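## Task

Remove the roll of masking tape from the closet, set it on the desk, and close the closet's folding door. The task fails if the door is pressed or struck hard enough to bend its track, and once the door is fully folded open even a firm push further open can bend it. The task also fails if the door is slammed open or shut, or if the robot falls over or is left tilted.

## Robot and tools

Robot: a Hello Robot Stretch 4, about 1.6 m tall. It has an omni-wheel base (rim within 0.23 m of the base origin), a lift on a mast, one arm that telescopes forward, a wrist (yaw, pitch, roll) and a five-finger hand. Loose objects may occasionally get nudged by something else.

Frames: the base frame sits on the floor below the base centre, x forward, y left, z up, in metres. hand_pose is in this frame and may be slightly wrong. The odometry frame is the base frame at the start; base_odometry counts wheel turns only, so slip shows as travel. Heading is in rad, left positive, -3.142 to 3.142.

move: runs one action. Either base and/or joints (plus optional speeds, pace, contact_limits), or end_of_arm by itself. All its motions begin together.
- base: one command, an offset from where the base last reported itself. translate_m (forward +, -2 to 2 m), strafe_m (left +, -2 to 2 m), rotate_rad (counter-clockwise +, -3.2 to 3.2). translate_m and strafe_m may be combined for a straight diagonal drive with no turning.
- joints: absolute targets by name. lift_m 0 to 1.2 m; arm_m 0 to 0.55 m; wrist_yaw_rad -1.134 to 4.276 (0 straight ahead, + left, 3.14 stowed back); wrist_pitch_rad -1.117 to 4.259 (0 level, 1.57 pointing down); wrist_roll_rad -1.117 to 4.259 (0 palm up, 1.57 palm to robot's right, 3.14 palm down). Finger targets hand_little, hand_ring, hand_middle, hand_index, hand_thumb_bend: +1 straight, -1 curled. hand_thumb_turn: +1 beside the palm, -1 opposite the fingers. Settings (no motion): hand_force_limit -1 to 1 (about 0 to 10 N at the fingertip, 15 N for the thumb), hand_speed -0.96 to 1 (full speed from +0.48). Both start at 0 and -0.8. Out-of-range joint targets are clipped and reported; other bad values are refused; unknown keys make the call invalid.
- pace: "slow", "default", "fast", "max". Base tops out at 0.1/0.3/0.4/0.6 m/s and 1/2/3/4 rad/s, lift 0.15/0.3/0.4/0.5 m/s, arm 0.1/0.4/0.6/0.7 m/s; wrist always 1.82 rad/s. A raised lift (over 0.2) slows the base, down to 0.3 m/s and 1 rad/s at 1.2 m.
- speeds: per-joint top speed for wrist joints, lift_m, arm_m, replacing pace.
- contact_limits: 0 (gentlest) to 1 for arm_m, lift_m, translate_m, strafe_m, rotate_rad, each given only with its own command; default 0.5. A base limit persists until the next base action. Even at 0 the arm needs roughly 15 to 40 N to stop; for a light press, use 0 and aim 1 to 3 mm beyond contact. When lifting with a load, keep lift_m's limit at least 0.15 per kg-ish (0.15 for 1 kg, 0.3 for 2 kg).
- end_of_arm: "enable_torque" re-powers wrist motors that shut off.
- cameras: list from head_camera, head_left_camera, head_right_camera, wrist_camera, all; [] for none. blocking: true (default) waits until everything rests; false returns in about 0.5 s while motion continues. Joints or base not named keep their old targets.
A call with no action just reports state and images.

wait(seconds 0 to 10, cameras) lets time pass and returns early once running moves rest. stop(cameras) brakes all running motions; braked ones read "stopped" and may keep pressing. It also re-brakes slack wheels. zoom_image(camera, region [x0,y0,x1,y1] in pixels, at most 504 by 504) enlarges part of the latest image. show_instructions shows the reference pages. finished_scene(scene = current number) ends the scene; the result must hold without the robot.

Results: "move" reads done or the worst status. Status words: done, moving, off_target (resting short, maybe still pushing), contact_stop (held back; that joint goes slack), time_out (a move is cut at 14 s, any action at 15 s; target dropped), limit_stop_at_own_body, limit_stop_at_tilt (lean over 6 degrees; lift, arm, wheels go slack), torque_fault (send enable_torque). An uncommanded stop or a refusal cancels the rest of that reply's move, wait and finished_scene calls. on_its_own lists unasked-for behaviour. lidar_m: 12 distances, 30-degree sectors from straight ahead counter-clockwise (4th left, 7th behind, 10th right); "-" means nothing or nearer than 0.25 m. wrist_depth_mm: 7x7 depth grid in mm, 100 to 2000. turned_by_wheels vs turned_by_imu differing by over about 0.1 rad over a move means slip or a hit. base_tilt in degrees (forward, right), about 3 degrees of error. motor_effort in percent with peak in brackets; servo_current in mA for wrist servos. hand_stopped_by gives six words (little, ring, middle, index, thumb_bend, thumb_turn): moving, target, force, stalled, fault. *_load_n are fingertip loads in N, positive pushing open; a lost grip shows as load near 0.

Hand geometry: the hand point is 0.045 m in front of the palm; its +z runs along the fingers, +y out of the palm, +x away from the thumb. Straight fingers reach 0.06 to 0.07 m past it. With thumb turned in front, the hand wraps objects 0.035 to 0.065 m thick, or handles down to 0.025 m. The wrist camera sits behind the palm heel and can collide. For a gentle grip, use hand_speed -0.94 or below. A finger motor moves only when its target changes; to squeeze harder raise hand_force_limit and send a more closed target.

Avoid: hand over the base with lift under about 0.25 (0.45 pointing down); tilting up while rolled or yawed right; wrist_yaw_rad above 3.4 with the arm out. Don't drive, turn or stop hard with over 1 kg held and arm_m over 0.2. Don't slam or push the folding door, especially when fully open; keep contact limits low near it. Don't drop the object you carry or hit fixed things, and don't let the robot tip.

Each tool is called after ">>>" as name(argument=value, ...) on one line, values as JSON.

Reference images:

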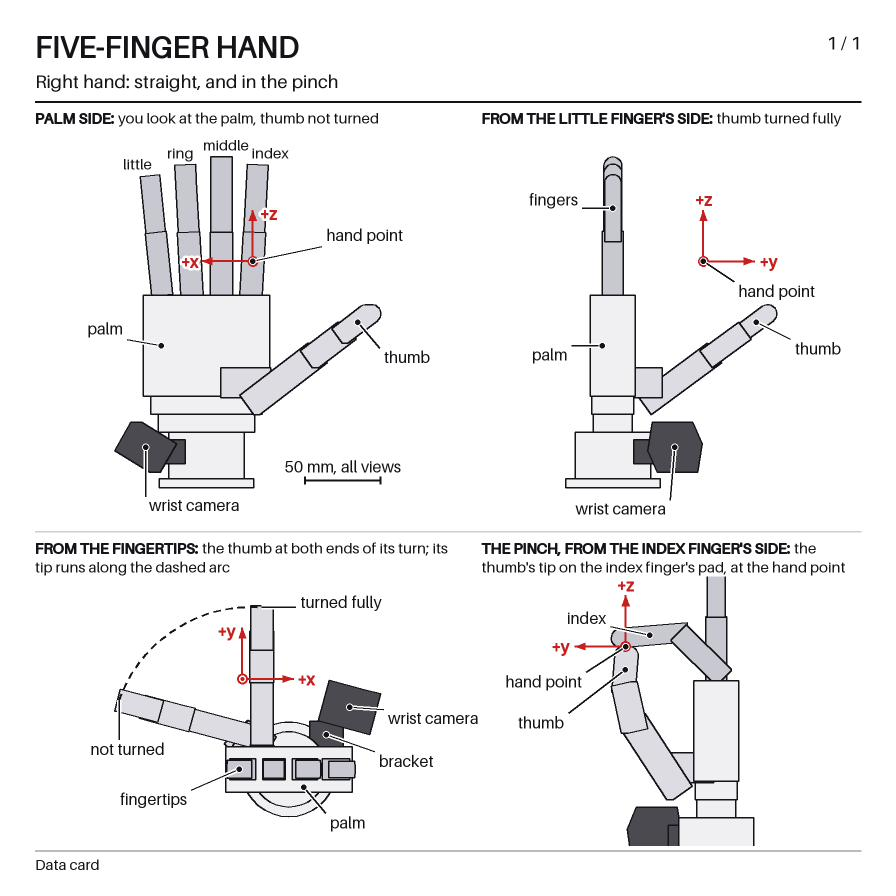

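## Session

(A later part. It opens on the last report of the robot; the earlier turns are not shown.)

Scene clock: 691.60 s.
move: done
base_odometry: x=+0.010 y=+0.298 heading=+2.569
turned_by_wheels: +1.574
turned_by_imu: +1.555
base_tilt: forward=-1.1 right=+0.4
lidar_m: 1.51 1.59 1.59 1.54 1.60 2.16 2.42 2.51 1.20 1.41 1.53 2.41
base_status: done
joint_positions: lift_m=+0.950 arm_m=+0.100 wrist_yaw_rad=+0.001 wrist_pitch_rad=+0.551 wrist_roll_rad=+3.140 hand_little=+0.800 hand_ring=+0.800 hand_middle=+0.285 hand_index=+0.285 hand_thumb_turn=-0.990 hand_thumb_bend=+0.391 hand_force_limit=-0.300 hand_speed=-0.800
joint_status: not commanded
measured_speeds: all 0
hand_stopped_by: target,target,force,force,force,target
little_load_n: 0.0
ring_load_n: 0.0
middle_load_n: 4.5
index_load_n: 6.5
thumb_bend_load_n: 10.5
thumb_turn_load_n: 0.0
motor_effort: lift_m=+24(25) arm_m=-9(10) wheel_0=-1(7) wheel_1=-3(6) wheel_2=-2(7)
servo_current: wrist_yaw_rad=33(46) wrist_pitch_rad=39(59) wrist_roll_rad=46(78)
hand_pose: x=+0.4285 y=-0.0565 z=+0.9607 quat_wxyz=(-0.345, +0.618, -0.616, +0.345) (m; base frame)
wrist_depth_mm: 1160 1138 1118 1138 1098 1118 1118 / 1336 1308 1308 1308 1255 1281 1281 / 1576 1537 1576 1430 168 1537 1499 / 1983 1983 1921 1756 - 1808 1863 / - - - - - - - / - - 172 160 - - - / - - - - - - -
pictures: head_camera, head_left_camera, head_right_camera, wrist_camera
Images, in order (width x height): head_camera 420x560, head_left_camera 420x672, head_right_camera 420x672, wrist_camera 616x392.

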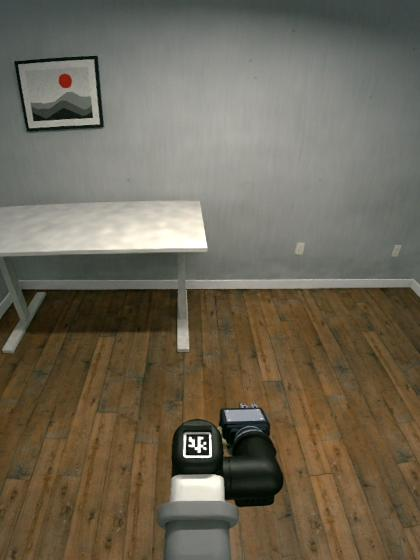

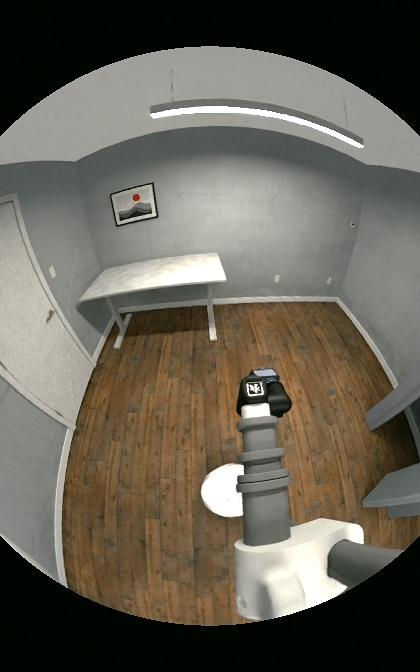

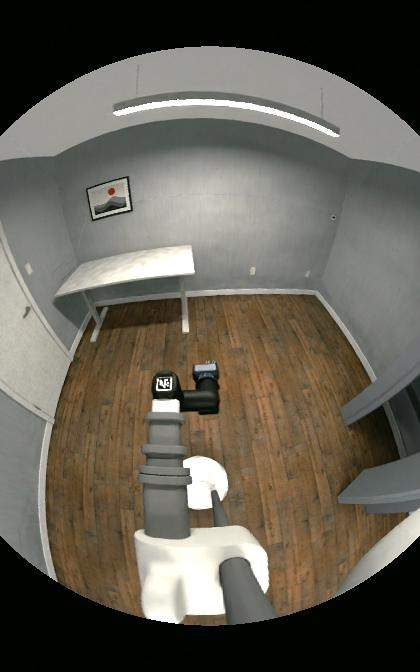

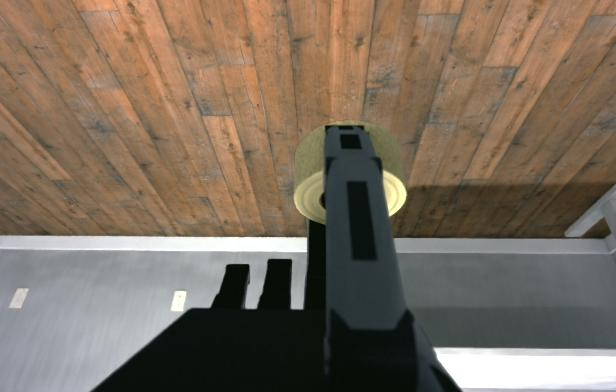

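>>> move(base={"translate_m": 0.95, "strafe_m": 0.4}, joints={"lift_m": 1.0}, cameras=["head_camera", "head_left_camera", "wrist_camera"])

Scene clock: 701.97 s.
move: done
base_odometry: x=-1.005 y=+0.477 heading=+2.569
turned_by_wheels: +0.000
turned_by_imu: +0.006
base_tilt: forward=-1.2 right=+0.4
lidar_m: 0.56 0.57 0.77 1.11 1.20 1.65 3.42 3.47 1.90 2.08 1.99 0.60
base_status: done
joint_positions: lift_m=+1.000 arm_m=+0.100 wrist_yaw_rad=+0.001 wrist_pitch_rad=+0.551 wrist_roll_rad=+3.140 hand_little=+0.800 hand_ring=+0.800 hand_middle=+0.285 hand_index=+0.285 hand_thumb_turn=-0.990 hand_thumb_bend=+0.391 hand_force_limit=-0.300 hand_speed=-0.800
joint_status: all done
measured_speeds: all 0
hand_stopped_by: target,target,force,force,force,target
little_load_n: 0.0
ring_load_n: 0.0
middle_load_n: 4.5
index_load_n: 6.5
thumb_bend_load_n: 10.5
thumb_turn_load_n: 0.5
motor_effort: lift_m=+24(30) arm_m=-8(9) wheel_0=+1(6) wheel_1=+1(8) wheel_2=+1(10)
servo_current: wrist_yaw_rad=39(52) wrist_pitch_rad=46(52) wrist_roll_rad=20(65)
hand_pose: x=+0.4285 y=-0.0565 z=+1.0107 quat_wxyz=(-0.345, +0.618, -0.616, +0.345) (m; base frame)
wrist_depth_mm: 1205 1205 1160 1182 1182 1160 1138 / 1430 1397 1336 1336 1366 1366 1281 / - - - 151 135 - - / - - - 164 - - - / - - - 188 - - - / - - 138 158 - - - / - - - - - - -
pictures: head_camera, head_left_camera, wrist_camera
Images, in order (width x height): head_camera 420x560, head_left_camera 420x672, wrist_camera 616x392.

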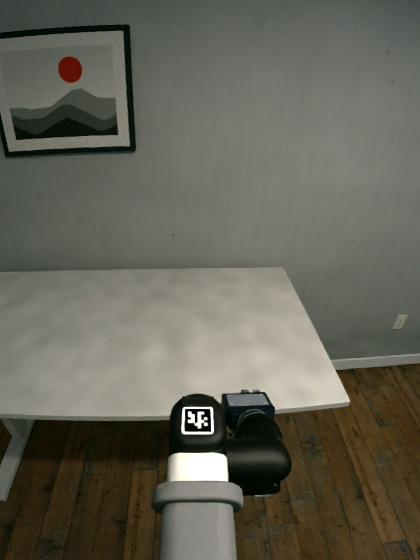

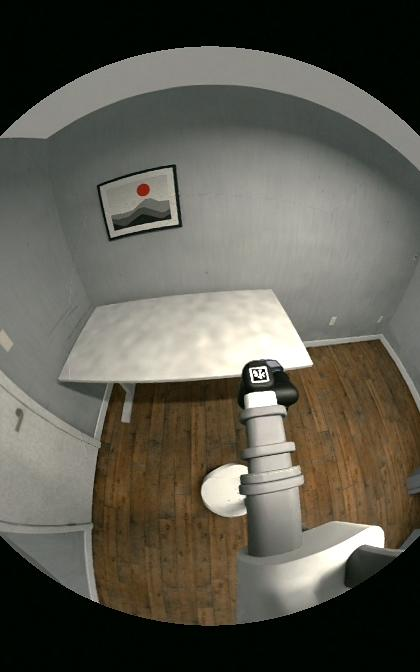

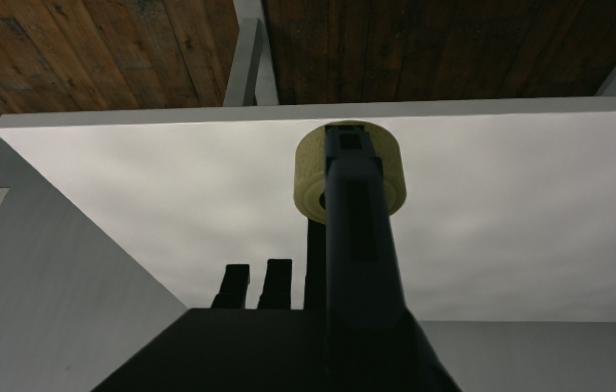

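>>> move(joints={"arm_m": 0.5, "lift_m": 0.9})

>>> move(joints={"lift_m": 0.862}, speeds={"lift_m": 0.1}, contact_limits={"lift_m": 0}, cameras=["wrist_camera", "head_camera"])

Scene clock: 709.90 s.
move: done
base_odometry: x=-1.005 y=+0.477 heading=+2.569
turned_by_wheels: +0.000
turned_by_imu: +0.001
base_tilt: forward=-1.0 right=+0.4
lidar_m: 0.56 0.57 0.79 1.13 1.19 1.64 3.42 3.48 1.93 2.09 1.97 0.61
base_status: not commanded
joint_positions: lift_m=+0.900 arm_m=+0.500 wrist_yaw_rad=+0.001 wrist_pitch_rad=+0.551 wrist_roll_rad=+3.140 hand_little=+0.800 hand_ring=+0.800 hand_middle=+0.285 hand_index=+0.285 hand_thumb_turn=-0.990 hand_thumb_bend=+0.391 hand_force_limit=-0.300 hand_speed=-0.800
joint_status: all done
measured_speeds: all 0
hand_stopped_by: target,target,force,force,force,target
little_load_n: 0.0
ring_load_n: 0.0
middle_load_n: 4.0
index_load_n: 6.5
thumb_bend_load_n: 10.5
thumb_turn_load_n: 0.0
motor_effort: lift_m=+17(21) arm_m=+9(12) wheel_0=+1(1) wheel_1=+1(2) wheel_2=+1(1)
servo_current: wrist_yaw_rad=39(52) wrist_pitch_rad=39(59) wrist_roll_rad=65(65)
hand_pose: x=+0.8278 y=-0.0565 z=+0.9113 quat_wxyz=(-0.345, +0.618, -0.616, +0.345) (m; base frame)
wrist_depth_mm: - - - - - - - / - - - - - - - / - - - 152 135 - - / - - - 164 - - - / - - - 189 - - - / - - 138 158 - - - / - - - - - - -
pictures: none

Scene clock: 710.90 s.
move: done
base_odometry: x=-1.005 y=+0.477 heading=+2.569
turned_by_wheels: +0.000
turned_by_imu: +0.000
base_tilt: forward=-1.0 right=+0.5
lidar_m: 0.55 0.57 0.75 1.12 1.22 1.64 3.44 3.46 1.93 2.08 1.99 0.58
base_status: not commanded
joint_positions: lift_m=+0.862 arm_m=+0.500 wrist_yaw_rad=+0.001 wrist_pitch_rad=+0.551 wrist_roll_rad=+3.140 hand_little=+0.800 hand_ring=+0.800 hand_middle=+0.285 hand_index=+0.285 hand_thumb_turn=-0.990 hand_thumb_bend=+0.391 hand_force_limit=-0.300 hand_speed=-0.800
joint_status: all done
measured_speeds: all 0
hand_stopped_by: target,target,force,force,force,target
little_load_n: 0.0
ring_load_n: 0.0
middle_load_n: 4.0
index_load_n: 6.5
thumb_bend_load_n: 10.5
thumb_turn_load_n: 0.0
motor_effort: lift_m=+17(23) arm_m=+9(9) wheel_0=+1(1) wheel_1=+1(1) wheel_2=+1(1)
servo_current: wrist_yaw_rad=39(46) wrist_pitch_rad=39(52) wrist_roll_rad=33(78)
contact_limits: lift_m 0
hand_pose: x=+0.8278 y=-0.0565 z=+0.8733 quat_wxyz=(-0.345, +0.618, -0.616, +0.345) (m; base frame)
wrist_depth_mm: - - - - - - - / - - - - - - - / - - - 152 135 - - / - - - 164 - - - / - - - 188 - - - / - - 138 157 - - - / - - - - - - -
pictures: head_camera, wrist_camera
Images, in order (width x height): head_camera 420x560, wrist_camera 616x392.

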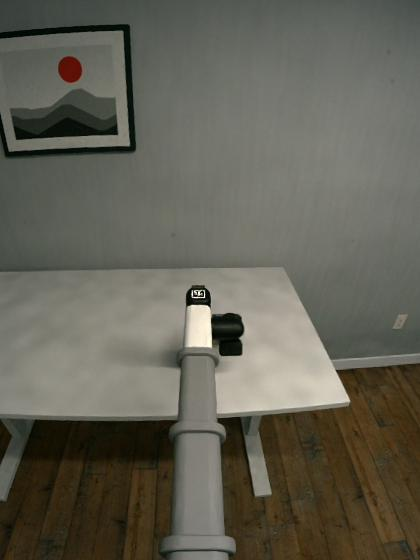

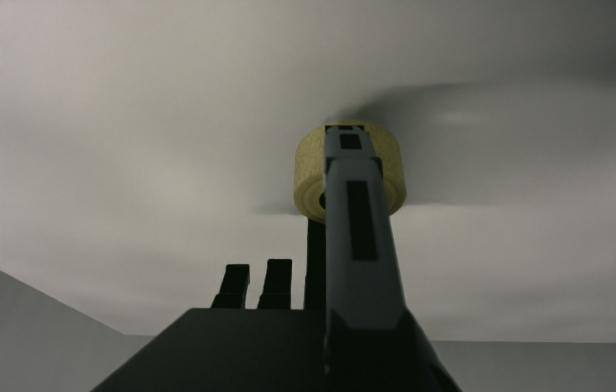

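>>> move(joints={"lift_m": 0.846}, speeds={"lift_m": 0.03}, contact_limits={"lift_m": 0}, cameras=["wrist_camera"])

Scene clock: 717.90 s.
move: done
base_odometry: x=-1.005 y=+0.477 heading=+2.569
turned_by_wheels: +0.000
turned_by_imu: +0.001
base_tilt: forward=-1.2 right=+0.4
lidar_m: 0.57 0.58 0.77 1.13 1.21 1.64 3.44 3.49 1.93 2.06 2.00 0.60
base_status: not commanded
joint_positions: lift_m=+0.846 arm_m=+0.500 wrist_yaw_rad=+0.001 wrist_pitch_rad=+0.551 wrist_roll_rad=+3.140 hand_little=+0.800 hand_ring=+0.800 hand_middle=+0.285 hand_index=+0.285 hand_thumb_turn=-0.990 hand_thumb_bend=+0.391 hand_force_limit=-0.300 hand_speed=-0.800
joint_status: all done
measured_speeds: all 0
hand_stopped_by: target,target,force,force,force,target
little_load_n: 0.0
ring_load_n: 0.0
middle_load_n: 4.5
index_load_n: 6.5
thumb_bend_load_n: 10.5
thumb_turn_load_n: 0.0
motor_effort: lift_m=+17(20) arm_m=+8(9) wheel_0=+0(1) wheel_1=+1(1) wheel_2=+1(1)
servo_current: wrist_yaw_rad=33(39) wrist_pitch_rad=52(52) wrist_roll_rad=46(59)
contact_limits: lift_m 0
hand_pose: x=+0.8278 y=-0.0565 z=+0.8573 quat_wxyz=(-0.345, +0.618, -0.616, +0.345) (m; base frame)
wrist_depth_mm: - - - - - - - / - - - - - - - / - - - 151 135 - - / - - - 164 - - - / - - - 189 - - - / - - 138 157 - - - / - - - - - - -
pictures: wrist_camera
Images, in order (width x height): wrist_camera 616x392.

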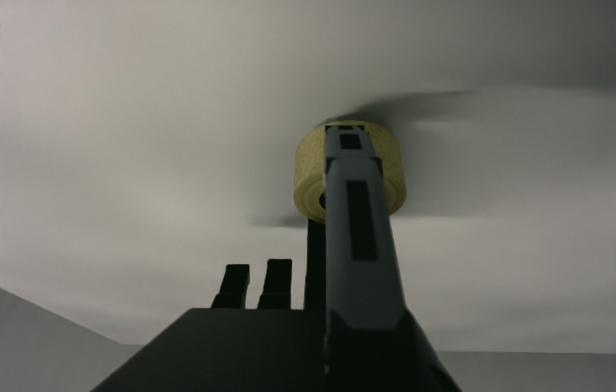

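>>> move(joints={"lift_m": 0.825}, speeds={"lift_m": 0.02}, contact_limits={"lift_m": 0}, cameras=["wrist_camera"])

Scene clock: 722.43 s.
move: done
base_odometry: x=-1.005 y=+0.477 heading=+2.569
turned_by_wheels: +0.000
turned_by_imu: +0.001
base_tilt: forward=-1.1 right=+0.4
lidar_m: 0.55 0.58 0.76 1.12 1.20 1.65 3.43 3.49 1.93 2.07 2.00 0.59
base_status: not commanded
joint_positions: lift_m=+0.826 arm_m=+0.500 wrist_yaw_rad=+0.001 wrist_pitch_rad=+0.551 wrist_roll_rad=+3.140 hand_little=+0.800 hand_ring=+0.800 hand_middle=+0.285 hand_index=+0.285 hand_thumb_turn=-0.990 hand_thumb_bend=+0.391 hand_force_limit=-0.300 hand_speed=-0.800
joint_status: all done
measured_speeds: all 0
hand_stopped_by: target,target,force,force,force,target
little_load_n: 0.0
ring_load_n: 0.0
middle_load_n: 4.5
index_load_n: 7.0
thumb_bend_load_n: 8.0
thumb_turn_load_n: 0.0
motor_effort: lift_m=+13(19) arm_m=+8(9) wheel_0=+1(1) wheel_1=+1(1) wheel_2=+1(1)
servo_current: wrist_yaw_rad=26(46) wrist_pitch_rad=46(52) wrist_roll_rad=39(65)
contact_limits: lift_m 0
hand_pose: x=+0.8278 y=-0.0565 z=+0.8367 quat_wxyz=(-0.345, +0.618, -0.616, +0.345) (m; base frame)
wrist_depth_mm: - - - - - - - / - - - - - - - / - - - 155 158 - - / - - - 164 - - - / - - - 188 - - - / - - 138 158 - - - / - - - - - - -
pictures: wrist_camera
Images, in order (width x height): wrist_camera 616x392.

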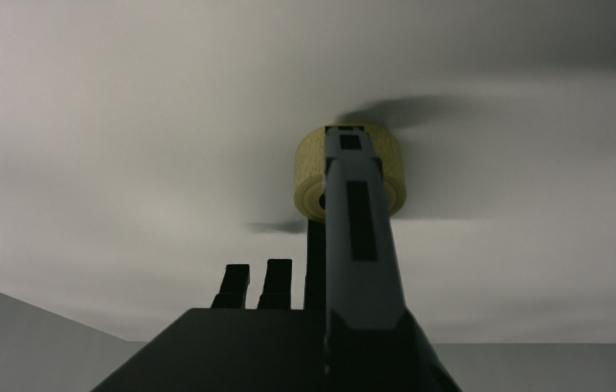

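>>> move(joints={"lift_m": 0.829, "hand_thumb_bend": 0.62, "hand_index": 0.7, "hand_middle": 0.7, "hand_speed": -0.6}, cameras=["wrist_camera"])

Scene clock: 727.37 s.
move: done
base_odometry: x=-1.005 y=+0.477 heading=+2.569
turned_by_wheels: +0.000
turned_by_imu: +0.001
base_tilt: forward=-1.1 right=+0.4
lidar_m: 0.54 0.58 0.76 1.13 1.21 1.64 3.41 3.49 1.93 2.05 2.03 0.58
base_status: not commanded
joint_positions: lift_m=+0.829 arm_m=+0.500 wrist_yaw_rad=+0.001 wrist_pitch_rad=+0.551 wrist_roll_rad=+3.140 hand_little=+0.800 hand_ring=+0.800 hand_middle=+0.700 hand_index=+0.700 hand_thumb_turn=-0.990 hand_thumb_bend=+0.620 hand_force_limit=-0.300 hand_speed=-0.600
joint_status: all done
measured_speeds: all 0
hand_stopped_by: target,target,target,target,target,target
little_load_n: 0.0
ring_load_n: 0.0
middle_load_n: 0.0
index_load_n: 0.0
thumb_bend_load_n: 0.0
thumb_turn_load_n: 0.0
motor_effort: lift_m=+25(25) arm_m=+8(9) wheel_0=+0(1) wheel_1=+1(1) wheel_2=+1(1)
servo_current: wrist_yaw_rad=33(46) wrist_pitch_rad=52(52) wrist_roll_rad=39(65)
hand_pose: x=+0.8278 y=-0.0565 z=+0.8396 quat_wxyz=(-0.345, +0.618, -0.616, +0.345) (m; base frame)
wrist_depth_mm: - - - - - - - / - - - - - - - / - - - 156 - - - / - - - 161 - - - / - - - - - - - / - - 138 157 - - - / - - - - - - -
pictures: wrist_camera
Images, in order (width x height): wrist_camera 616x392.

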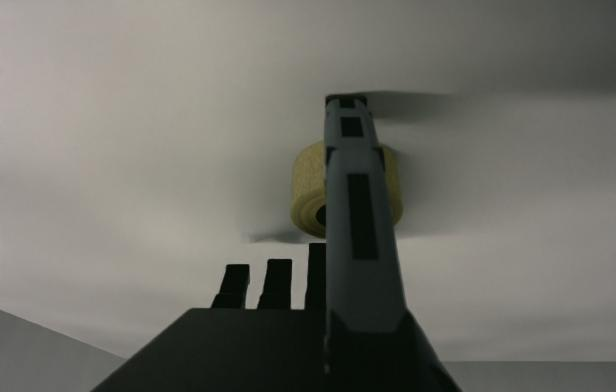

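>>> move(joints={"lift_m": 0.95}, speeds={"lift_m": 0.15})

>>> move(base={"translate_m": -0.95, "strafe_m": -0.55}, joints={"arm_m": 0.1, "hand_thumb_turn": 0.0, "hand_thumb_bend": 1, "hand_index": -0.8, "hand_middle": -0.8, "hand_ring": -0.8, "hand_little": -0.8, "hand_force_limit": 0.0, "hand_speed": -0.3}, cameras=["head_camera"])

Scene clock: 732.77 s.
move: done
base_odometry: x=-1.005 y=+0.477 heading=+2.569
turned_by_wheels: +0.000
turned_by_imu: +0.001
base_tilt: forward=-1.0 right=+0.5
lidar_m: 0.54 0.57 0.76 1.12 1.19 1.64 3.43 3.50 1.93 2.08 2.00 0.59
base_status: not commanded
joint_positions: lift_m=+0.950 arm_m=+0.500 wrist_yaw_rad=+0.001 wrist_pitch_rad=+0.551 wrist_roll_rad=+3.140 hand_little=+0.800 hand_ring=+0.800 hand_middle=+0.700 hand_index=+0.700 hand_thumb_turn=-0.990 hand_thumb_bend=+0.620 hand_force_limit=-0.300 hand_speed=-0.600
joint_status: all done
measured_speeds: all 0
hand_stopped_by: target,target,target,target,target,target
little_load_n: 0.0
ring_load_n: 0.0
middle_load_n: 0.0
index_load_n: 0.0
thumb_bend_load_n: 0.0
thumb_turn_load_n: 0.0
motor_effort: lift_m=+25(30) arm_m=+8(9) wheel_0=+0(0) wheel_1=+1(1) wheel_2=+1(1)
servo_current: wrist_yaw_rad=39(46) wrist_pitch_rad=39(52) wrist_roll_rad=33(65)
hand_pose: x=+0.8278 y=-0.0565 z=+0.9606 quat_wxyz=(-0.345, +0.618, -0.616, +0.345) (m; base frame)
wrist_depth_mm: - - - 222 228 - - / - - - 246 - - - / - - - - - - - / - - - - - - - / - - - - - - - / - - 138 157 - - - / - - - - - - -
pictures: none

Scene clock: 737.77 s.
move: done
base_odometry: x=+0.091 y=+0.424 heading=+2.569
turned_by_wheels: +0.000
turned_by_imu: -0.002
base_tilt: forward=-1.1 right=+0.5
lidar_m: 1.54 1.58 1.78 1.69 1.73 2.35 2.42 2.50 1.06 1.31 1.35 2.45
base_status: done
joint_positions: lift_m=+0.950 arm_m=+0.100 wrist_yaw_rad=+0.001 wrist_pitch_rad=+0.551 wrist_roll_rad=+3.140 hand_little=-0.800 hand_ring=-0.800 hand_middle=-0.800 hand_index=-0.800 hand_thumb_turn=+0.000 hand_thumb_bend=+1.000 hand_force_limit=+0.000 hand_speed=-0.300
joint_status: all done
measured_speeds: all 0
hand_stopped_by: target,target,target,target,target,target
little_load_n: 0.0
ring_load_n: 0.0
middle_load_n: 0.0
index_load_n: 0.0
thumb_bend_load_n: 0.0
thumb_turn_load_n: 0.0
motor_effort: lift_m=+25(25) arm_m=-9(11) wheel_0=+0(4) wheel_1=+0(9) wheel_2=-2(9)
servo_current: wrist_yaw_rad=33(46) wrist_pitch_rad=46(52) wrist_roll_rad=59(78)
hand_pose: x=+0.4284 y=-0.0565 z=+0.9607 quat_wxyz=(-0.345, +0.618, -0.616, +0.345) (m; base frame)
wrist_depth_mm: 1160 1138 1118 1118 1118 1118 1118 / 1308 1336 1336 1308 1255 1229 1229 / 1576 1576 1537 1537 1537 1430 - / 1921 1863 1756 128 127 - - / - - - 149 144 - - / - - 145 144 - - - / - - - - - - -
pictures: head_camera
Images, in order (width x height): head_camera 420x560.

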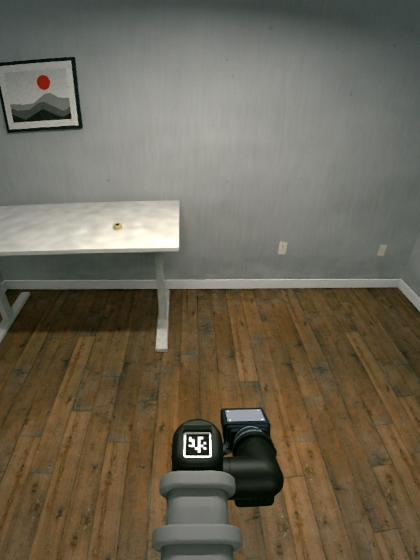

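>>> move(base={"rotate_rad": -1.575}, joints={"wrist_pitch_rad": 0, "wrist_roll_rad": 0, "arm_m": 0.05}, cameras=["wrist_camera", "head_camera"])

Scene clock: 752.37 s.
move: done
base_odometry: x=+0.091 y=+0.425 heading=+0.993
turned_by_wheels: -1.575
turned_by_imu: -1.553
base_tilt: forward=-1.1 right=+0.4
lidar_m: 1.30 1.35 2.43 1.54 1.58 1.77 1.71 1.75 2.36 2.41 2.50 1.07
base_status: done
joint_positions: lift_m=+0.950 arm_m=+0.050 wrist_yaw_rad=+0.001 wrist_pitch_rad=+0.011 wrist_roll_rad=+0.002 hand_little=-0.800 hand_ring=-0.800 hand_middle=-0.800 hand_index=-0.800 hand_thumb_turn=+0.000 hand_thumb_bend=+1.000 hand_force_limit=+0.000 hand_speed=-0.300
joint_status: all done
measured_speeds: all 0
hand_stopped_by: target,target,target,target,target,target
little_load_n: 0.0
ring_load_n: 0.0
middle_load_n: 0.0
index_load_n: 0.0
thumb_bend_load_n: 0.0
thumb_turn_load_n: 0.0
motor_effort: lift_m=+24(25) arm_m=-9(13) wheel_0=+0(7) wheel_1=-1(8) wheel_2=+0(7)
servo_current: wrist_yaw_rad=33(46) wrist_pitch_rad=72(228) wrist_roll_rad=33(104)
hand_pose: x=+0.4434 y=-0.1181 z=+1.1857 quat_wxyz=(+0.497, +0.503, +0.502, +0.498) (m; base frame)
wrist_depth_mm: - 1025 1025 - - - - / - 1025 1025 - - - - / - 1042 1042 - - - - / - 1042 135 124 123 - - / - 1060 148 146 142 - - / - 1042 144 142 - - - / - - - - - - -
pictures: head_camera, wrist_camera
Images, in order (width x height): head_camera 420x560, wrist_camera 616x392.

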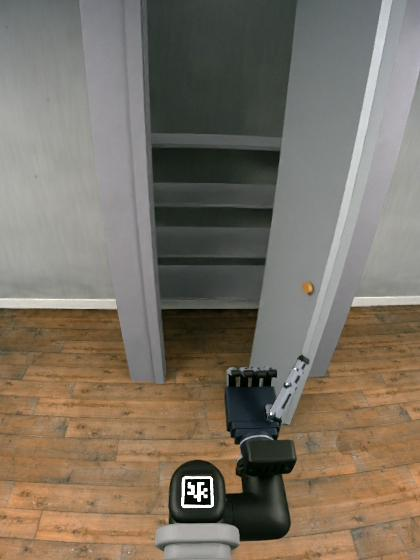

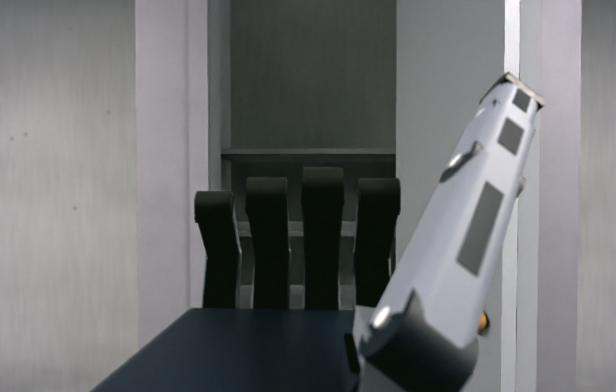

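>>> move(base={"translate_m": 0.53, "strafe_m": -0.622}, joints={"wrist_roll_rad": 3.14, "wrist_yaw_rad": -1.134})

>>> move(joints={"arm_m": 0.306}, speeds={"arm_m": 0.2}, contact_limits={"arm_m": 0}, cameras=["head_camera", "head_left_camera", "head_right_camera"])

Scene clock: 766.57 s.
move: done
base_odometry: x=+0.902 y=+0.529 heading=+0.993
turned_by_wheels: +0.000
turned_by_imu: +0.002
base_tilt: forward=-1.1 right=+0.4
lidar_m: 0.46 0.48 1.12 2.55 2.23 2.30 2.21 2.26 1.86 1.78 1.83 1.61
base_status: done
joint_positions: lift_m=+0.950 arm_m=+0.050 wrist_yaw_rad=-1.130 wrist_pitch_rad=+0.011 wrist_roll_rad=+3.138 hand_little=-0.800 hand_ring=-0.800 hand_middle=-0.800 hand_index=-0.800 hand_thumb_turn=+0.000 hand_thumb_bend=+1.000 hand_force_limit=+0.000 hand_speed=-0.300
joint_status: all done
measured_speeds: all 0
hand_stopped_by: target,target,target,target,target,target
little_load_n: 0.0
ring_load_n: 0.0
middle_load_n: 0.0
index_load_n: 0.0
thumb_bend_load_n: 0.0
thumb_turn_load_n: 0.0
motor_effort: lift_m=+24(25) arm_m=-8(9) wheel_0=+1(10) wheel_1=-2(6) wheel_2=+0(9)
servo_current: wrist_yaw_rad=26(143) wrist_pitch_rad=65(78) wrist_roll_rad=39(91)
hand_pose: x=+0.2639 y=-0.2239 z=+1.0653 quat_wxyz=(-0.152, +0.157, -0.693, +0.687) (m; base frame)
wrist_depth_mm: - - - - - - - / - - - - - - - / - - - - - - - / - - 130 124 127 - - / - - 147 147 144 - - / - - 138 142 - - - / - - - - - - -
pictures: none

Scene clock: 768.63 s.
move: done
base_odometry: x=+0.902 y=+0.529 heading=+0.993
turned_by_wheels: +0.000
turned_by_imu: +0.001
base_tilt: forward=-1.1 right=+0.4
lidar_m: 0.45 0.48 1.13 2.55 2.24 2.32 2.21 2.27 1.86 1.78 1.84 1.60
base_status: not commanded
joint_positions: lift_m=+0.950 arm_m=+0.306 wrist_yaw_rad=-1.130 wrist_pitch_rad=+0.011 wrist_roll_rad=+3.138 hand_little=-0.800 hand_ring=-0.800 hand_middle=-0.800 hand_index=-0.800 hand_thumb_turn=+0.000 hand_thumb_bend=+1.000 hand_force_limit=+0.000 hand_speed=-0.300
joint_status: all done
measured_speeds: all 0
hand_stopped_by: target,target,target,target,target,target
little_load_n: 0.0
ring_load_n: 0.0
middle_load_n: 0.0
index_load_n: 0.0
thumb_bend_load_n: 0.0
thumb_turn_load_n: 0.0
motor_effort: lift_m=+24(24) arm_m=+9(12) wheel_0=+0(1) wheel_1=-2(2) wheel_2=+0(1)
servo_current: wrist_yaw_rad=26(46) wrist_pitch_rad=65(78) wrist_roll_rad=33(59)
contact_limits: arm_m 0
hand_pose: x=+0.5194 y=-0.2239 z=+1.0653 quat_wxyz=(-0.153, +0.156, -0.693, +0.687) (m; base frame)
wrist_depth_mm: - - - - 1983 - - / - - - - - - - / - - - - - - - / - - 130 124 123 - - / - - 147 147 142 - - / - - 138 142 - - - / - - - - - - -
pictures: head_camera, head_left_camera, head_right_camera
Images, in order (width x height): head_camera 420x560, head_left_camera 420x672, head_right_camera 420x672.

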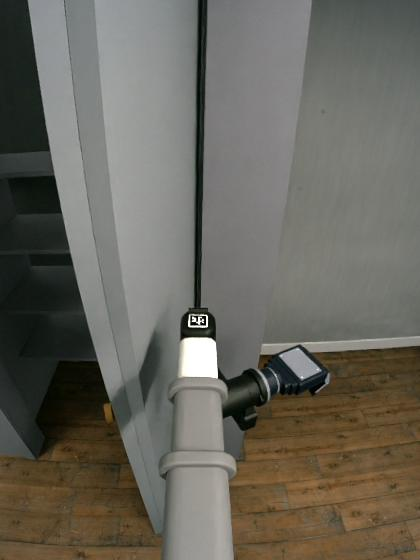

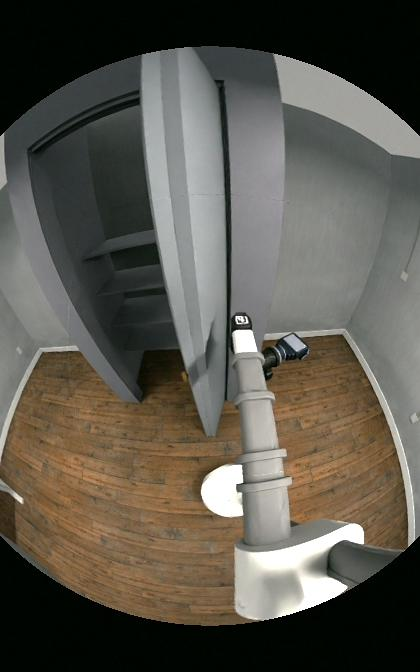

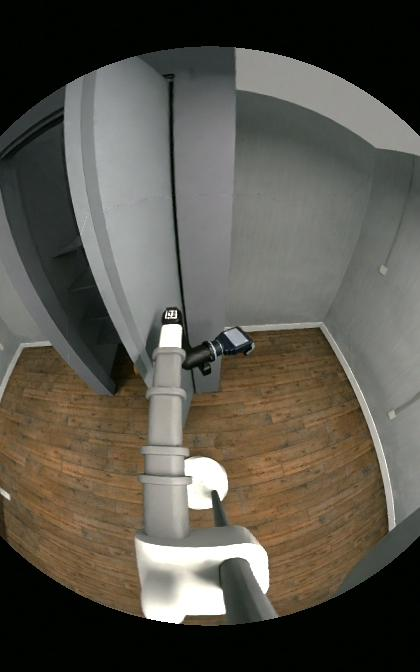

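>>> move(base={"strafe_m": 0.088, "translate_m": 0.0}, pace="slow", contact_limits={"strafe_m": 0.2})

>>> move(base={"strafe_m": 0.053, "translate_m": 0.0166}, pace="slow", contact_limits={"strafe_m": 0.2})

>>> move(base={"strafe_m": 0.0536, "translate_m": 0.027}, pace="slow", contact_limits={"strafe_m": 0.2}, cameras=["head_camera", "head_left_camera"])

Scene clock: 775.20 s.
move: done
base_odometry: x=+0.828 y=+0.577 heading=+0.993
turned_by_wheels: +0.000
turned_by_imu: +0.002
base_tilt: forward=-1.1 right=+0.5
lidar_m: 0.46 0.50 1.08 2.56 2.18 2.32 2.21 2.27 1.96 1.87 1.94 0.83
base_status: done
joint_positions: lift_m=+0.950 arm_m=+0.306 wrist_yaw_rad=-1.130 wrist_pitch_rad=+0.011 wrist_roll_rad=+3.138 hand_little=-0.800 hand_ring=-0.800 hand_middle=-0.800 hand_index=-0.800 hand_thumb_turn=+0.000 hand_thumb_bend=+1.000 hand_force_limit=+0.000 hand_speed=-0.300
joint_status: not commanded
measured_speeds: all 0
hand_stopped_by: target,target,target,target,target,target
little_load_n: 0.0
ring_load_n: 0.0
middle_load_n: 0.0
index_load_n: 0.0
thumb_bend_load_n: 0.0
thumb_turn_load_n: 0.0
motor_effort: lift_m=+24(24) arm_m=+9(9) wheel_0=-1(9) wheel_1=+1(7) wheel_2=-1(3)
servo_current: wrist_yaw_rad=33(46) wrist_pitch_rad=65(72) wrist_roll_rad=52(72)
contact_limits: arm_m 0; strafe_m 0.2
hand_pose: x=+0.5194 y=-0.2239 z=+1.0653 quat_wxyz=(-0.153, +0.156, -0.693, +0.687) (m; base frame)
wrist_depth_mm: - - - - - - - / - - - - - - - / - - - - - - - / - - 130 124 123 - - / - - 147 148 142 - - / - - 138 142 - - - / - - - - - - -
pictures: none

Scene clock: 776.97 s.
move: done
base_odometry: x=+0.793 y=+0.620 heading=+0.993
turned_by_wheels: +0.000
turned_by_imu: +0.000
base_tilt: forward=-1.1 right=+0.3
lidar_m: 0.47 0.48 1.07 2.82 2.14 2.36 2.23 2.28 2.03 1.92 1.99 0.82
base_status: done
joint_positions: lift_m=+0.950 arm_m=+0.306 wrist_yaw_rad=-1.130 wrist_pitch_rad=+0.010 wrist_roll_rad=+3.138 hand_little=-0.800 hand_ring=-0.800 hand_middle=-0.800 hand_index=-0.800 hand_thumb_turn=+0.000 hand_thumb_bend=+1.000 hand_force_limit=+0.000 hand_speed=-0.300
joint_status: not commanded
measured_speeds: all 0
hand_stopped_by: target,target,target,target,target,target
little_load_n: 0.0
ring_load_n: 0.0
middle_load_n: 0.0
index_load_n: 0.0
thumb_bend_load_n: 0.0
thumb_turn_load_n: 0.0
motor_effort: lift_m=+24(24) arm_m=+9(9) wheel_0=-2(7) wheel_1=+1(8) wheel_2=-2(6)
servo_current: wrist_yaw_rad=20(39) wrist_pitch_rad=65(78) wrist_roll_rad=65(72)
contact_limits: arm_m 0; strafe_m 0.2
hand_pose: x=+0.5194 y=-0.2239 z=+1.0654 quat_wxyz=(-0.153, +0.156, -0.693, +0.687) (m; base frame)
wrist_depth_mm: - - - - - - - / - - - - - - - / - - - - - - - / - - 130 124 123 - - / - - 147 148 142 - - / - - 138 143 - - - / - - - - - - -
pictures: none

Scene clock: 778.80 s.
move: done
base_odometry: x=+0.763 y=+0.672 heading=+0.993
turned_by_wheels: +0.000
turned_by_imu: +0.001
base_tilt: forward=-1.1 right=+0.4
lidar_m: 0.48 0.51 1.05 2.76 2.09 2.36 2.27 2.34 2.09 1.98 2.03 0.77
base_status: done
joint_positions: lift_m=+0.950 arm_m=+0.306 wrist_yaw_rad=-1.130 wrist_pitch_rad=+0.010 wrist_roll_rad=+3.138 hand_little=-0.800 hand_ring=-0.800 hand_middle=-0.800 hand_index=-0.800 hand_thumb_turn=+0.000 hand_thumb_bend=+1.000 hand_force_limit=+0.000 hand_speed=-0.300
joint_status: not commanded
measured_speeds: all 0
hand_stopped_by: target,target,target,target,target,target
little_load_n: 0.0
ring_load_n: 0.0
middle_load_n: 0.0
index_load_n: 0.0
thumb_bend_load_n: 0.0
thumb_turn_load_n: 0.0
motor_effort: lift_m=+24(24) arm_m=+9(9) wheel_0=-2(7) wheel_1=+3(7) wheel_2=-3(5)
servo_current: wrist_yaw_rad=39(46) wrist_pitch_rad=65(72) wrist_roll_rad=33(72)
contact_limits: arm_m 0; strafe_m 0.2
hand_pose: x=+0.5194 y=-0.2239 z=+1.0654 quat_wxyz=(-0.153, +0.156, -0.693, +0.687) (m; base frame)
wrist_depth_mm: - - - - - - - / - - - - - - - / - - - - - - - / - - 130 128 123 - - / - - 147 149 142 - - / - - 138 143 - - - / - - - - - - -
pictures: head_camera, head_left_camera
Images, in order (width x height): head_camera 420x560, head_left_camera 420x672.

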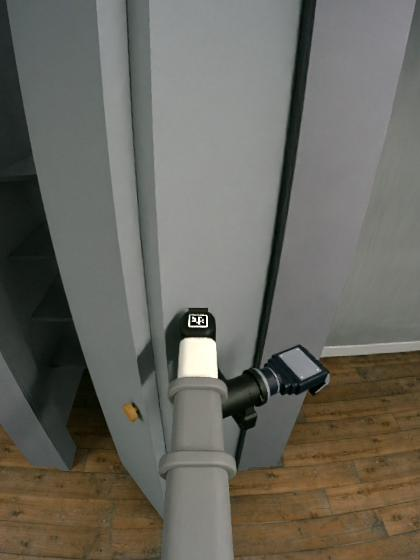

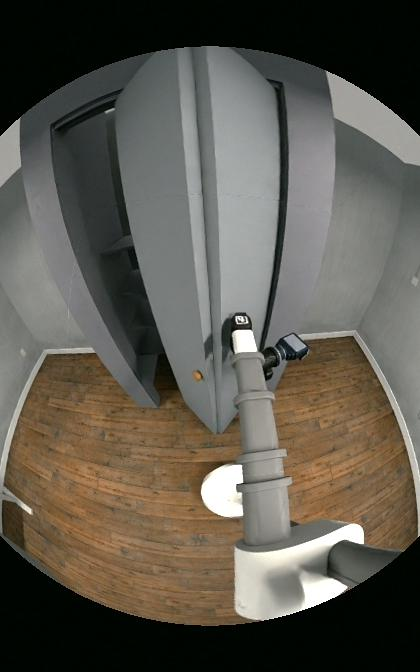

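>>> move(base={"strafe_m": 0.048, "translate_m": 0.0354}, pace="slow", contact_limits={"strafe_m": 0.2})

>>> move(base={"strafe_m": 0.041, "translate_m": 0.0437}, pace="slow", contact_limits={"strafe_m": 0.2}, cameras=["head_camera", "head_left_camera"])

Scene clock: 783.93 s.
move: done
base_odometry: x=+0.742 y=+0.727 heading=+0.993
turned_by_wheels: +0.000
turned_by_imu: +0.001
base_tilt: forward=-1.1 right=+0.4
lidar_m: 0.50 0.54 0.99 2.72 2.08 2.40 2.29 2.37 2.14 2.02 2.09 0.75
base_status: done
joint_positions: lift_m=+0.950 arm_m=+0.306 wrist_yaw_rad=-1.130 wrist_pitch_rad=+0.010 wrist_roll_rad=+3.138 hand_little=-0.800 hand_ring=-0.800 hand_middle=-0.800 hand_index=-0.800 hand_thumb_turn=+0.000 hand_thumb_bend=+1.000 hand_force_limit=+0.000 hand_speed=-0.300
joint_status: not commanded
measured_speeds: all 0
hand_stopped_by: target,target,target,target,target,target
little_load_n: 0.0
ring_load_n: 0.0
middle_load_n: 0.0
index_load_n: 0.0
thumb_bend_load_n: 0.0
thumb_turn_load_n: 0.0
motor_effort: lift_m=+24(24) arm_m=+8(9) wheel_0=-1(6) wheel_1=+1(7) wheel_2=-1(9)
servo_current: wrist_yaw_rad=33(46) wrist_pitch_rad=65(72) wrist_roll_rad=39(65)
contact_limits: arm_m 0; strafe_m 0.2
hand_pose: x=+0.5194 y=-0.2240 z=+1.0654 quat_wxyz=(-0.153, +0.156, -0.693, +0.687) (m; base frame)
wrist_depth_mm: - - - - 1921 - 283 / - - - - - 119 274 / - - - - - - - / - - 131 128 123 - - / - - 147 149 142 - 268 / - - 138 144 - - 266 / - - - - - - 266
pictures: none

Scene clock: 785.73 s.
move: done
base_odometry: x=+0.731 y=+0.786 heading=+0.993
turned_by_wheels: +0.000
turned_by_imu: +0.001
base_tilt: forward=-1.1 right=+0.4
lidar_m: 0.46 0.48 0.93 2.68 2.00 2.45 2.33 2.40 2.17 2.06 2.06 0.67
base_status: done
joint_positions: lift_m=+0.950 arm_m=+0.306 wrist_yaw_rad=-1.130 wrist_pitch_rad=+0.010 wrist_roll_rad=+3.138 hand_little=-0.800 hand_ring=-0.800 hand_middle=-0.800 hand_index=-0.800 hand_thumb_turn=+0.000 hand_thumb_bend=+1.000 hand_force_limit=+0.000 hand_speed=-0.300
joint_status: not commanded
measured_speeds: all 0
hand_stopped_by: target,target,target,target,target,target
little_load_n: 0.0
ring_load_n: 0.0
middle_load_n: 0.0
index_load_n: 0.0
thumb_bend_load_n: 0.0
thumb_turn_load_n: 0.0
motor_effort: lift_m=+24(24) arm_m=+8(9) wheel_0=-1(5) wheel_1=+2(7) wheel_2=-3(6)
servo_current: wrist_yaw_rad=39(46) wrist_pitch_rad=52(72) wrist_roll_rad=65(65)
contact_limits: arm_m 0; strafe_m 0.2
hand_pose: x=+0.5194 y=-0.2240 z=+1.0654 quat_wxyz=(-0.153, +0.156, -0.693, +0.687) (m; base frame)
wrist_depth_mm: - - - - - 297 - / - - - - - 296 - / - - - - - 317 - / - - 131 129 123 - - / - - 147 149 142 - - / - - 138 144 - - - / - - - - - - -
pictures: head_camera, head_left_camera
Images, in order (width x height): head_camera 420x560, head_left_camera 420x672.

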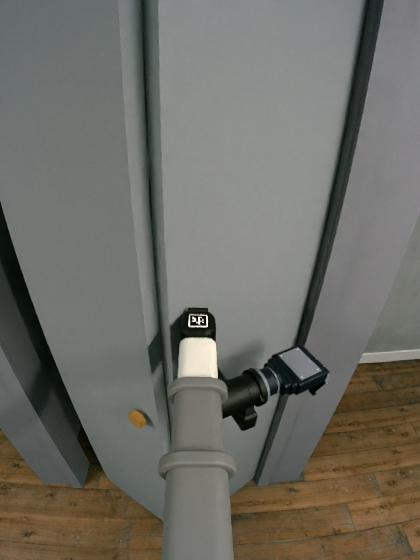

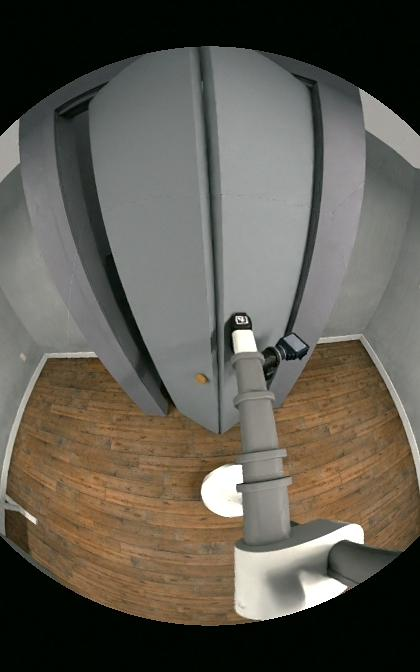

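>>> move(base={"translate_m": -0.15}, joints={"arm_m": 0.05})

>>> move(joints={"wrist_yaw_rad": 3.05, "wrist_roll_rad": 0})

>>> move(base={"translate_m": 0.15, "strafe_m": 0.09})

>>> move(joints={"arm_m": 0.3}, speeds={"arm_m": 0.1}, contact_limits={"arm_m": 0}, cameras=["head_camera", "head_left_camera"])

Scene clock: 797.10 s.
move: done
base_odometry: x=+0.649 y=+0.661 heading=+0.993
turned_by_wheels: +0.000
turned_by_imu: +0.001
base_tilt: forward=-1.1 right=+0.5
lidar_m: 0.62 0.72 2.17 2.50 1.98 2.28 2.19 2.24 2.17 2.07 2.15 0.85
base_status: done
joint_positions: lift_m=+0.950 arm_m=+0.050 wrist_yaw_rad=-1.130 wrist_pitch_rad=+0.010 wrist_roll_rad=+3.138 hand_little=-0.800 hand_ring=-0.800 hand_middle=-0.800 hand_index=-0.800 hand_thumb_turn=+0.000 hand_thumb_bend=+1.000 hand_force_limit=+0.000 hand_speed=-0.300
joint_status: all done
measured_speeds: all 0
hand_stopped_by: target,target,target,target,target,target
little_load_n: 0.0
ring_load_n: 0.0
middle_load_n: 0.0
index_load_n: 0.0
thumb_bend_load_n: 0.0
thumb_turn_load_n: 0.0
motor_effort: lift_m=+24(24) arm_m=-9(13) wheel_0=+0(8) wheel_1=+0(7) wheel_2=+0(10)
servo_current: wrist_yaw_rad=33(46) wrist_pitch_rad=59(72) wrist_roll_rad=65(78)
hand_pose: x=+0.2640 y=-0.2240 z=+1.0654 quat_wxyz=(-0.153, +0.156, -0.693, +0.687) (m; base frame)
wrist_depth_mm: - - - - - 1863 - / - - - - - - - / - - - - - - - / - - 134 128 127 - - / - - 147 149 144 - - / - - 138 144 - - - / - - - - - - -
pictures: none

Scene clock: 800.03 s.
move: done
base_odometry: x=+0.649 y=+0.661 heading=+0.993
turned_by_wheels: +0.000
turned_by_imu: +0.001
base_tilt: forward=-1.1 right=+0.4
lidar_m: 0.61 0.71 2.14 2.49 1.96 2.30 2.19 2.26 2.17 2.06 2.13 0.83
base_status: not commanded
joint_positions: lift_m=+0.950 arm_m=+0.050 wrist_yaw_rad=+3.047 wrist_pitch_rad=+0.010 wrist_roll_rad=+0.002 hand_little=-0.800 hand_ring=-0.800 hand_middle=-0.800 hand_index=-0.800 hand_thumb_turn=+0.000 hand_thumb_bend=+1.000 hand_force_limit=+0.000 hand_speed=-0.300
joint_status: all done
measured_speeds: all 0
hand_stopped_by: target,target,target,target,target,target
little_load_n: 0.0
ring_load_n: 0.0
middle_load_n: 0.0
index_load_n: 0.0
thumb_bend_load_n: 0.0
thumb_turn_load_n: 0.0
motor_effort: lift_m=+24(25) arm_m=-8(9) wheel_0=+0(1) wheel_1=+0(1) wheel_2=+0(0)
servo_current: wrist_yaw_rad=33(143) wrist_pitch_rad=65(72) wrist_roll_rad=46(111)
hand_pose: x=+0.0113 y=+0.1388 z=+1.1858 quat_wxyz=(-0.474, -0.478, +0.526, +0.520) (m; base frame)
wrist_depth_mm: - 190 - - - - - / - 189 - - - - - / 121 170 254 - - - - / 187 191 258 128 127 - - / - - - 149 144 - - / - - 145 144 - - - / - - - - - - -
pictures: none

Scene clock: 801.90 s.
move: done
base_odometry: x=+0.656 y=+0.835 heading=+0.993
turned_by_wheels: +0.000
turned_by_imu: +0.001
base_tilt: forward=-1.1 right=+0.3
lidar_m: 0.46 0.57 0.95 2.58 1.96 2.43 2.34 2.42 2.25 2.14 2.07 0.56
base_status: done
joint_positions: lift_m=+0.950 arm_m=+0.050 wrist_yaw_rad=+3.047 wrist_pitch_rad=+0.010 wrist_roll_rad=+0.002 hand_little=-0.800 hand_ring=-0.800 hand_middle=-0.800 hand_index=-0.800 hand_thumb_turn=+0.000 hand_thumb_bend=+1.000 hand_force_limit=+0.000 hand_speed=-0.300
joint_status: not commanded
measured_speeds: all 0
hand_stopped_by: target,target,target,target,target,target
little_load_n: 0.0
ring_load_n: 0.0
middle_load_n: 0.0
index_load_n: 0.0
thumb_bend_load_n: 0.0
thumb_turn_load_n: 0.0
motor_effort: lift_m=+24(24) arm_m=-8(9) wheel_0=-1(5) wheel_1=-1(9) wheel_2=+0(8)
servo_current: wrist_yaw_rad=46(52) wrist_pitch_rad=65(72) wrist_roll_rad=33(65)
hand_pose: x=+0.0113 y=+0.1387 z=+1.1858 quat_wxyz=(-0.474, -0.478, +0.526, +0.520) (m; base frame)
wrist_depth_mm: - 190 - - - - - / 116 181 - - - - - / 122 175 254 - - - - / 186 192 271 128 127 - - / - - - 149 144 - - / - - 144 144 - - - / - - - - - - -
pictures: none

Scene clock: 804.93 s.
move: done
base_odometry: x=+0.656 y=+0.835 heading=+0.993
turned_by_wheels: +0.000
turned_by_imu: +0.003
base_tilt: forward=-1.1 right=+0.4
lidar_m: 0.54 0.62 1.96 2.59 1.95 2.42 2.34 2.41 2.26 2.15 2.05 0.62
base_status: not commanded
joint_positions: lift_m=+0.950 arm_m=+0.300 wrist_yaw_rad=+3.048 wrist_pitch_rad=+0.010 wrist_roll_rad=+0.002 hand_little=-0.800 hand_ring=-0.800 hand_middle=-0.800 hand_index=-0.800 hand_thumb_turn=+0.000 hand_thumb_bend=+1.000 hand_force_limit=+0.000 hand_speed=-0.300
joint_status: all done
measured_speeds: all 0
hand_stopped_by: target,target,target,target,target,target
little_load_n: 0.0
ring_load_n: 0.0
middle_load_n: 0.0
index_load_n: 0.0
thumb_bend_load_n: 0.0
thumb_turn_load_n: 0.0
motor_effort: lift_m=+24(24) arm_m=+8(16) wheel_0=+1(3) wheel_1=+0(3) wheel_2=-2(6)
servo_current: wrist_yaw_rad=33(52) wrist_pitch_rad=65(65) wrist_roll_rad=46(65)
contact_limits: arm_m 0
hand_pose: x=+0.2606 y=+0.1386 z=+1.1859 quat_wxyz=(-0.474, -0.478, +0.526, +0.520) (m; base frame)
wrist_depth_mm: - - - - - - - / 114 178 - - - - - / 131 178 324 - - - - / - 259 294 128 127 - - / - - - 149 144 - - / - - 145 144 - - - / - - - - - - -
pictures: head_camera, head_left_camera
Images, in order (width x height): head_camera 420x560, head_left_camera 420x672.

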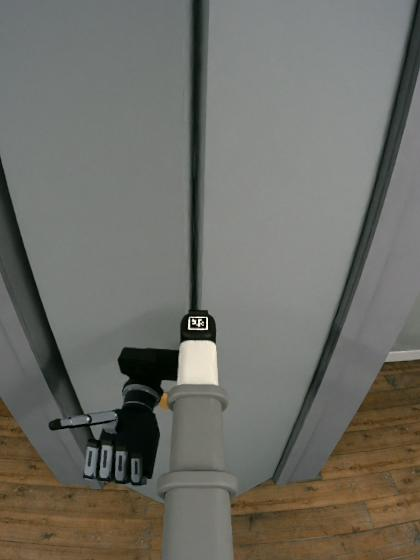

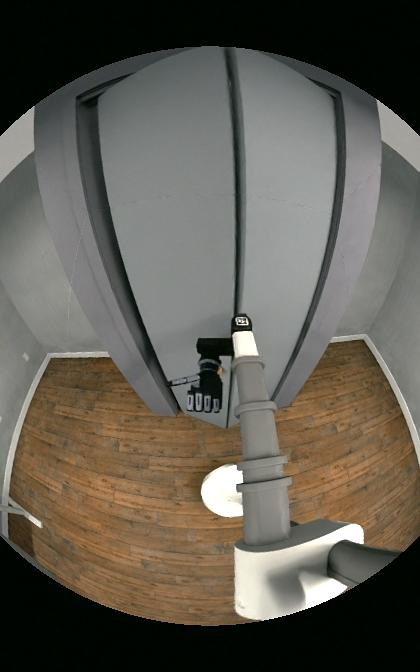

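>>> move(joints={"arm_m": 0.40}, speeds={"arm_m": 0.06}, contact_limits={"arm_m": 0}, cameras=["head_camera"])

>>> move(joints={"arm_m": 0.45}, speeds={"arm_m": 0.04}, contact_limits={"arm_m": 0}, cameras=["head_camera"])

Scene clock: 812.17 s.
move: done
base_odometry: x=+0.656 y=+0.835 heading=+0.993
turned_by_wheels: +0.000
turned_by_imu: +0.002
base_tilt: forward=-1.1 right=+0.4
lidar_m: 0.59 0.65 1.93 2.58 1.95 2.44 2.34 2.41 2.24 2.14 2.06 0.68
base_status: not commanded
joint_positions: lift_m=+0.950 arm_m=+0.400 wrist_yaw_rad=+3.049 wrist_pitch_rad=+0.010 wrist_roll_rad=+0.002 hand_little=-0.800 hand_ring=-0.800 hand_middle=-0.800 hand_index=-0.800 hand_thumb_turn=+0.000 hand_thumb_bend=+1.000 hand_force_limit=+0.000 hand_speed=-0.300
joint_status: all done
measured_speeds: all 0
hand_stopped_by: target,target,target,target,target,target
little_load_n: 0.0
ring_load_n: 0.0
middle_load_n: 0.0
index_load_n: 0.0
thumb_bend_load_n: 0.0
thumb_turn_load_n: 0.0
motor_effort: lift_m=+24(24) arm_m=+9(13) wheel_0=+1(2) wheel_1=+0(1) wheel_2=-2(3)
servo_current: wrist_yaw_rad=26(46) wrist_pitch_rad=65(72) wrist_roll_rad=65(65)
contact_limits: arm_m 0
hand_pose: x=+0.3605 y=+0.1385 z=+1.1859 quat_wxyz=(-0.474, -0.478, +0.526, +0.520) (m; base frame)
wrist_depth_mm: - - - - - - - / 109 168 - - - - - / 135 189 427 - - - - / - 242 373 128 127 - - / - - 150 150 144 - - / - - 143 144 - - - / - - - - - - -
pictures: head_camera
Images, in order (width x height): head_camera 420x560.

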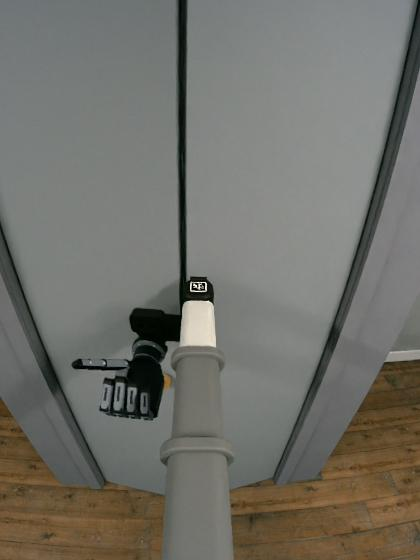

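Scene clock: 813.80 s.
move: done
base_odometry: x=+0.656 y=+0.835 heading=+0.993
turned_by_wheels: +0.000
turned_by_imu: +0.000
base_tilt: forward=-1.1 right=+0.5
lidar_m: 0.64 0.69 1.94 2.59 1.95 2.42 2.33 2.43 2.26 2.15 2.04 0.68
base_status: not commanded
joint_positions: lift_m=+0.950 arm_m=+0.450 wrist_yaw_rad=+3.049 wrist_pitch_rad=+0.010 wrist_roll_rad=+0.002 hand_little=-0.800 hand_ring=-0.800 hand_middle=-0.800 hand_index=-0.800 hand_thumb_turn=+0.000 hand_thumb_bend=+1.000 hand_force_limit=+0.000 hand_speed=-0.300
joint_status: all done
measured_speeds: all 0
hand_stopped_by: target,target,target,target,target,target
little_load_n: 0.0
ring_load_n: 0.0
middle_load_n: 0.0
index_load_n: 0.0
thumb_bend_load_n: 0.0
thumb_turn_load_n: 0.0
motor_effort: lift_m=+24(25) arm_m=+10(14) wheel_0=+2(2) wheel_1=+0(0) wheel_2=-2(2)
servo_current: wrist_yaw_rad=26(46) wrist_pitch_rad=65(72) wrist_roll_rad=52(72)
contact_limits: arm_m 0
hand_pose: x=+0.4104 y=+0.1384 z=+1.1859 quat_wxyz=(-0.474, -0.478, +0.526, +0.520) (m; base frame)
wrist_depth_mm: 114 - - - - - - / 113 158 - - - - - / 115 187 384 - - - - / - 276 281 129 127 - - / - - 147 150 144 - - / - - 143 144 - - - / - - - - - - -
pictures: head_camera
Images, in order (width x height): head_camera 420x560.

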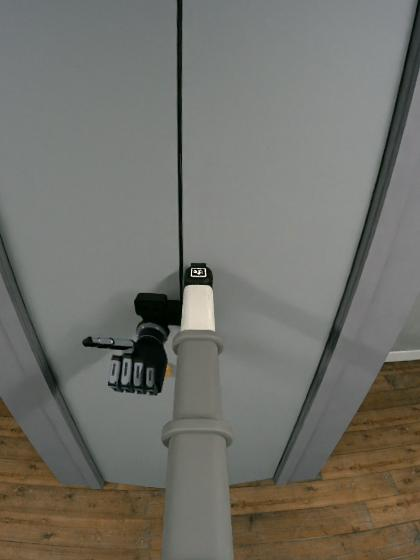

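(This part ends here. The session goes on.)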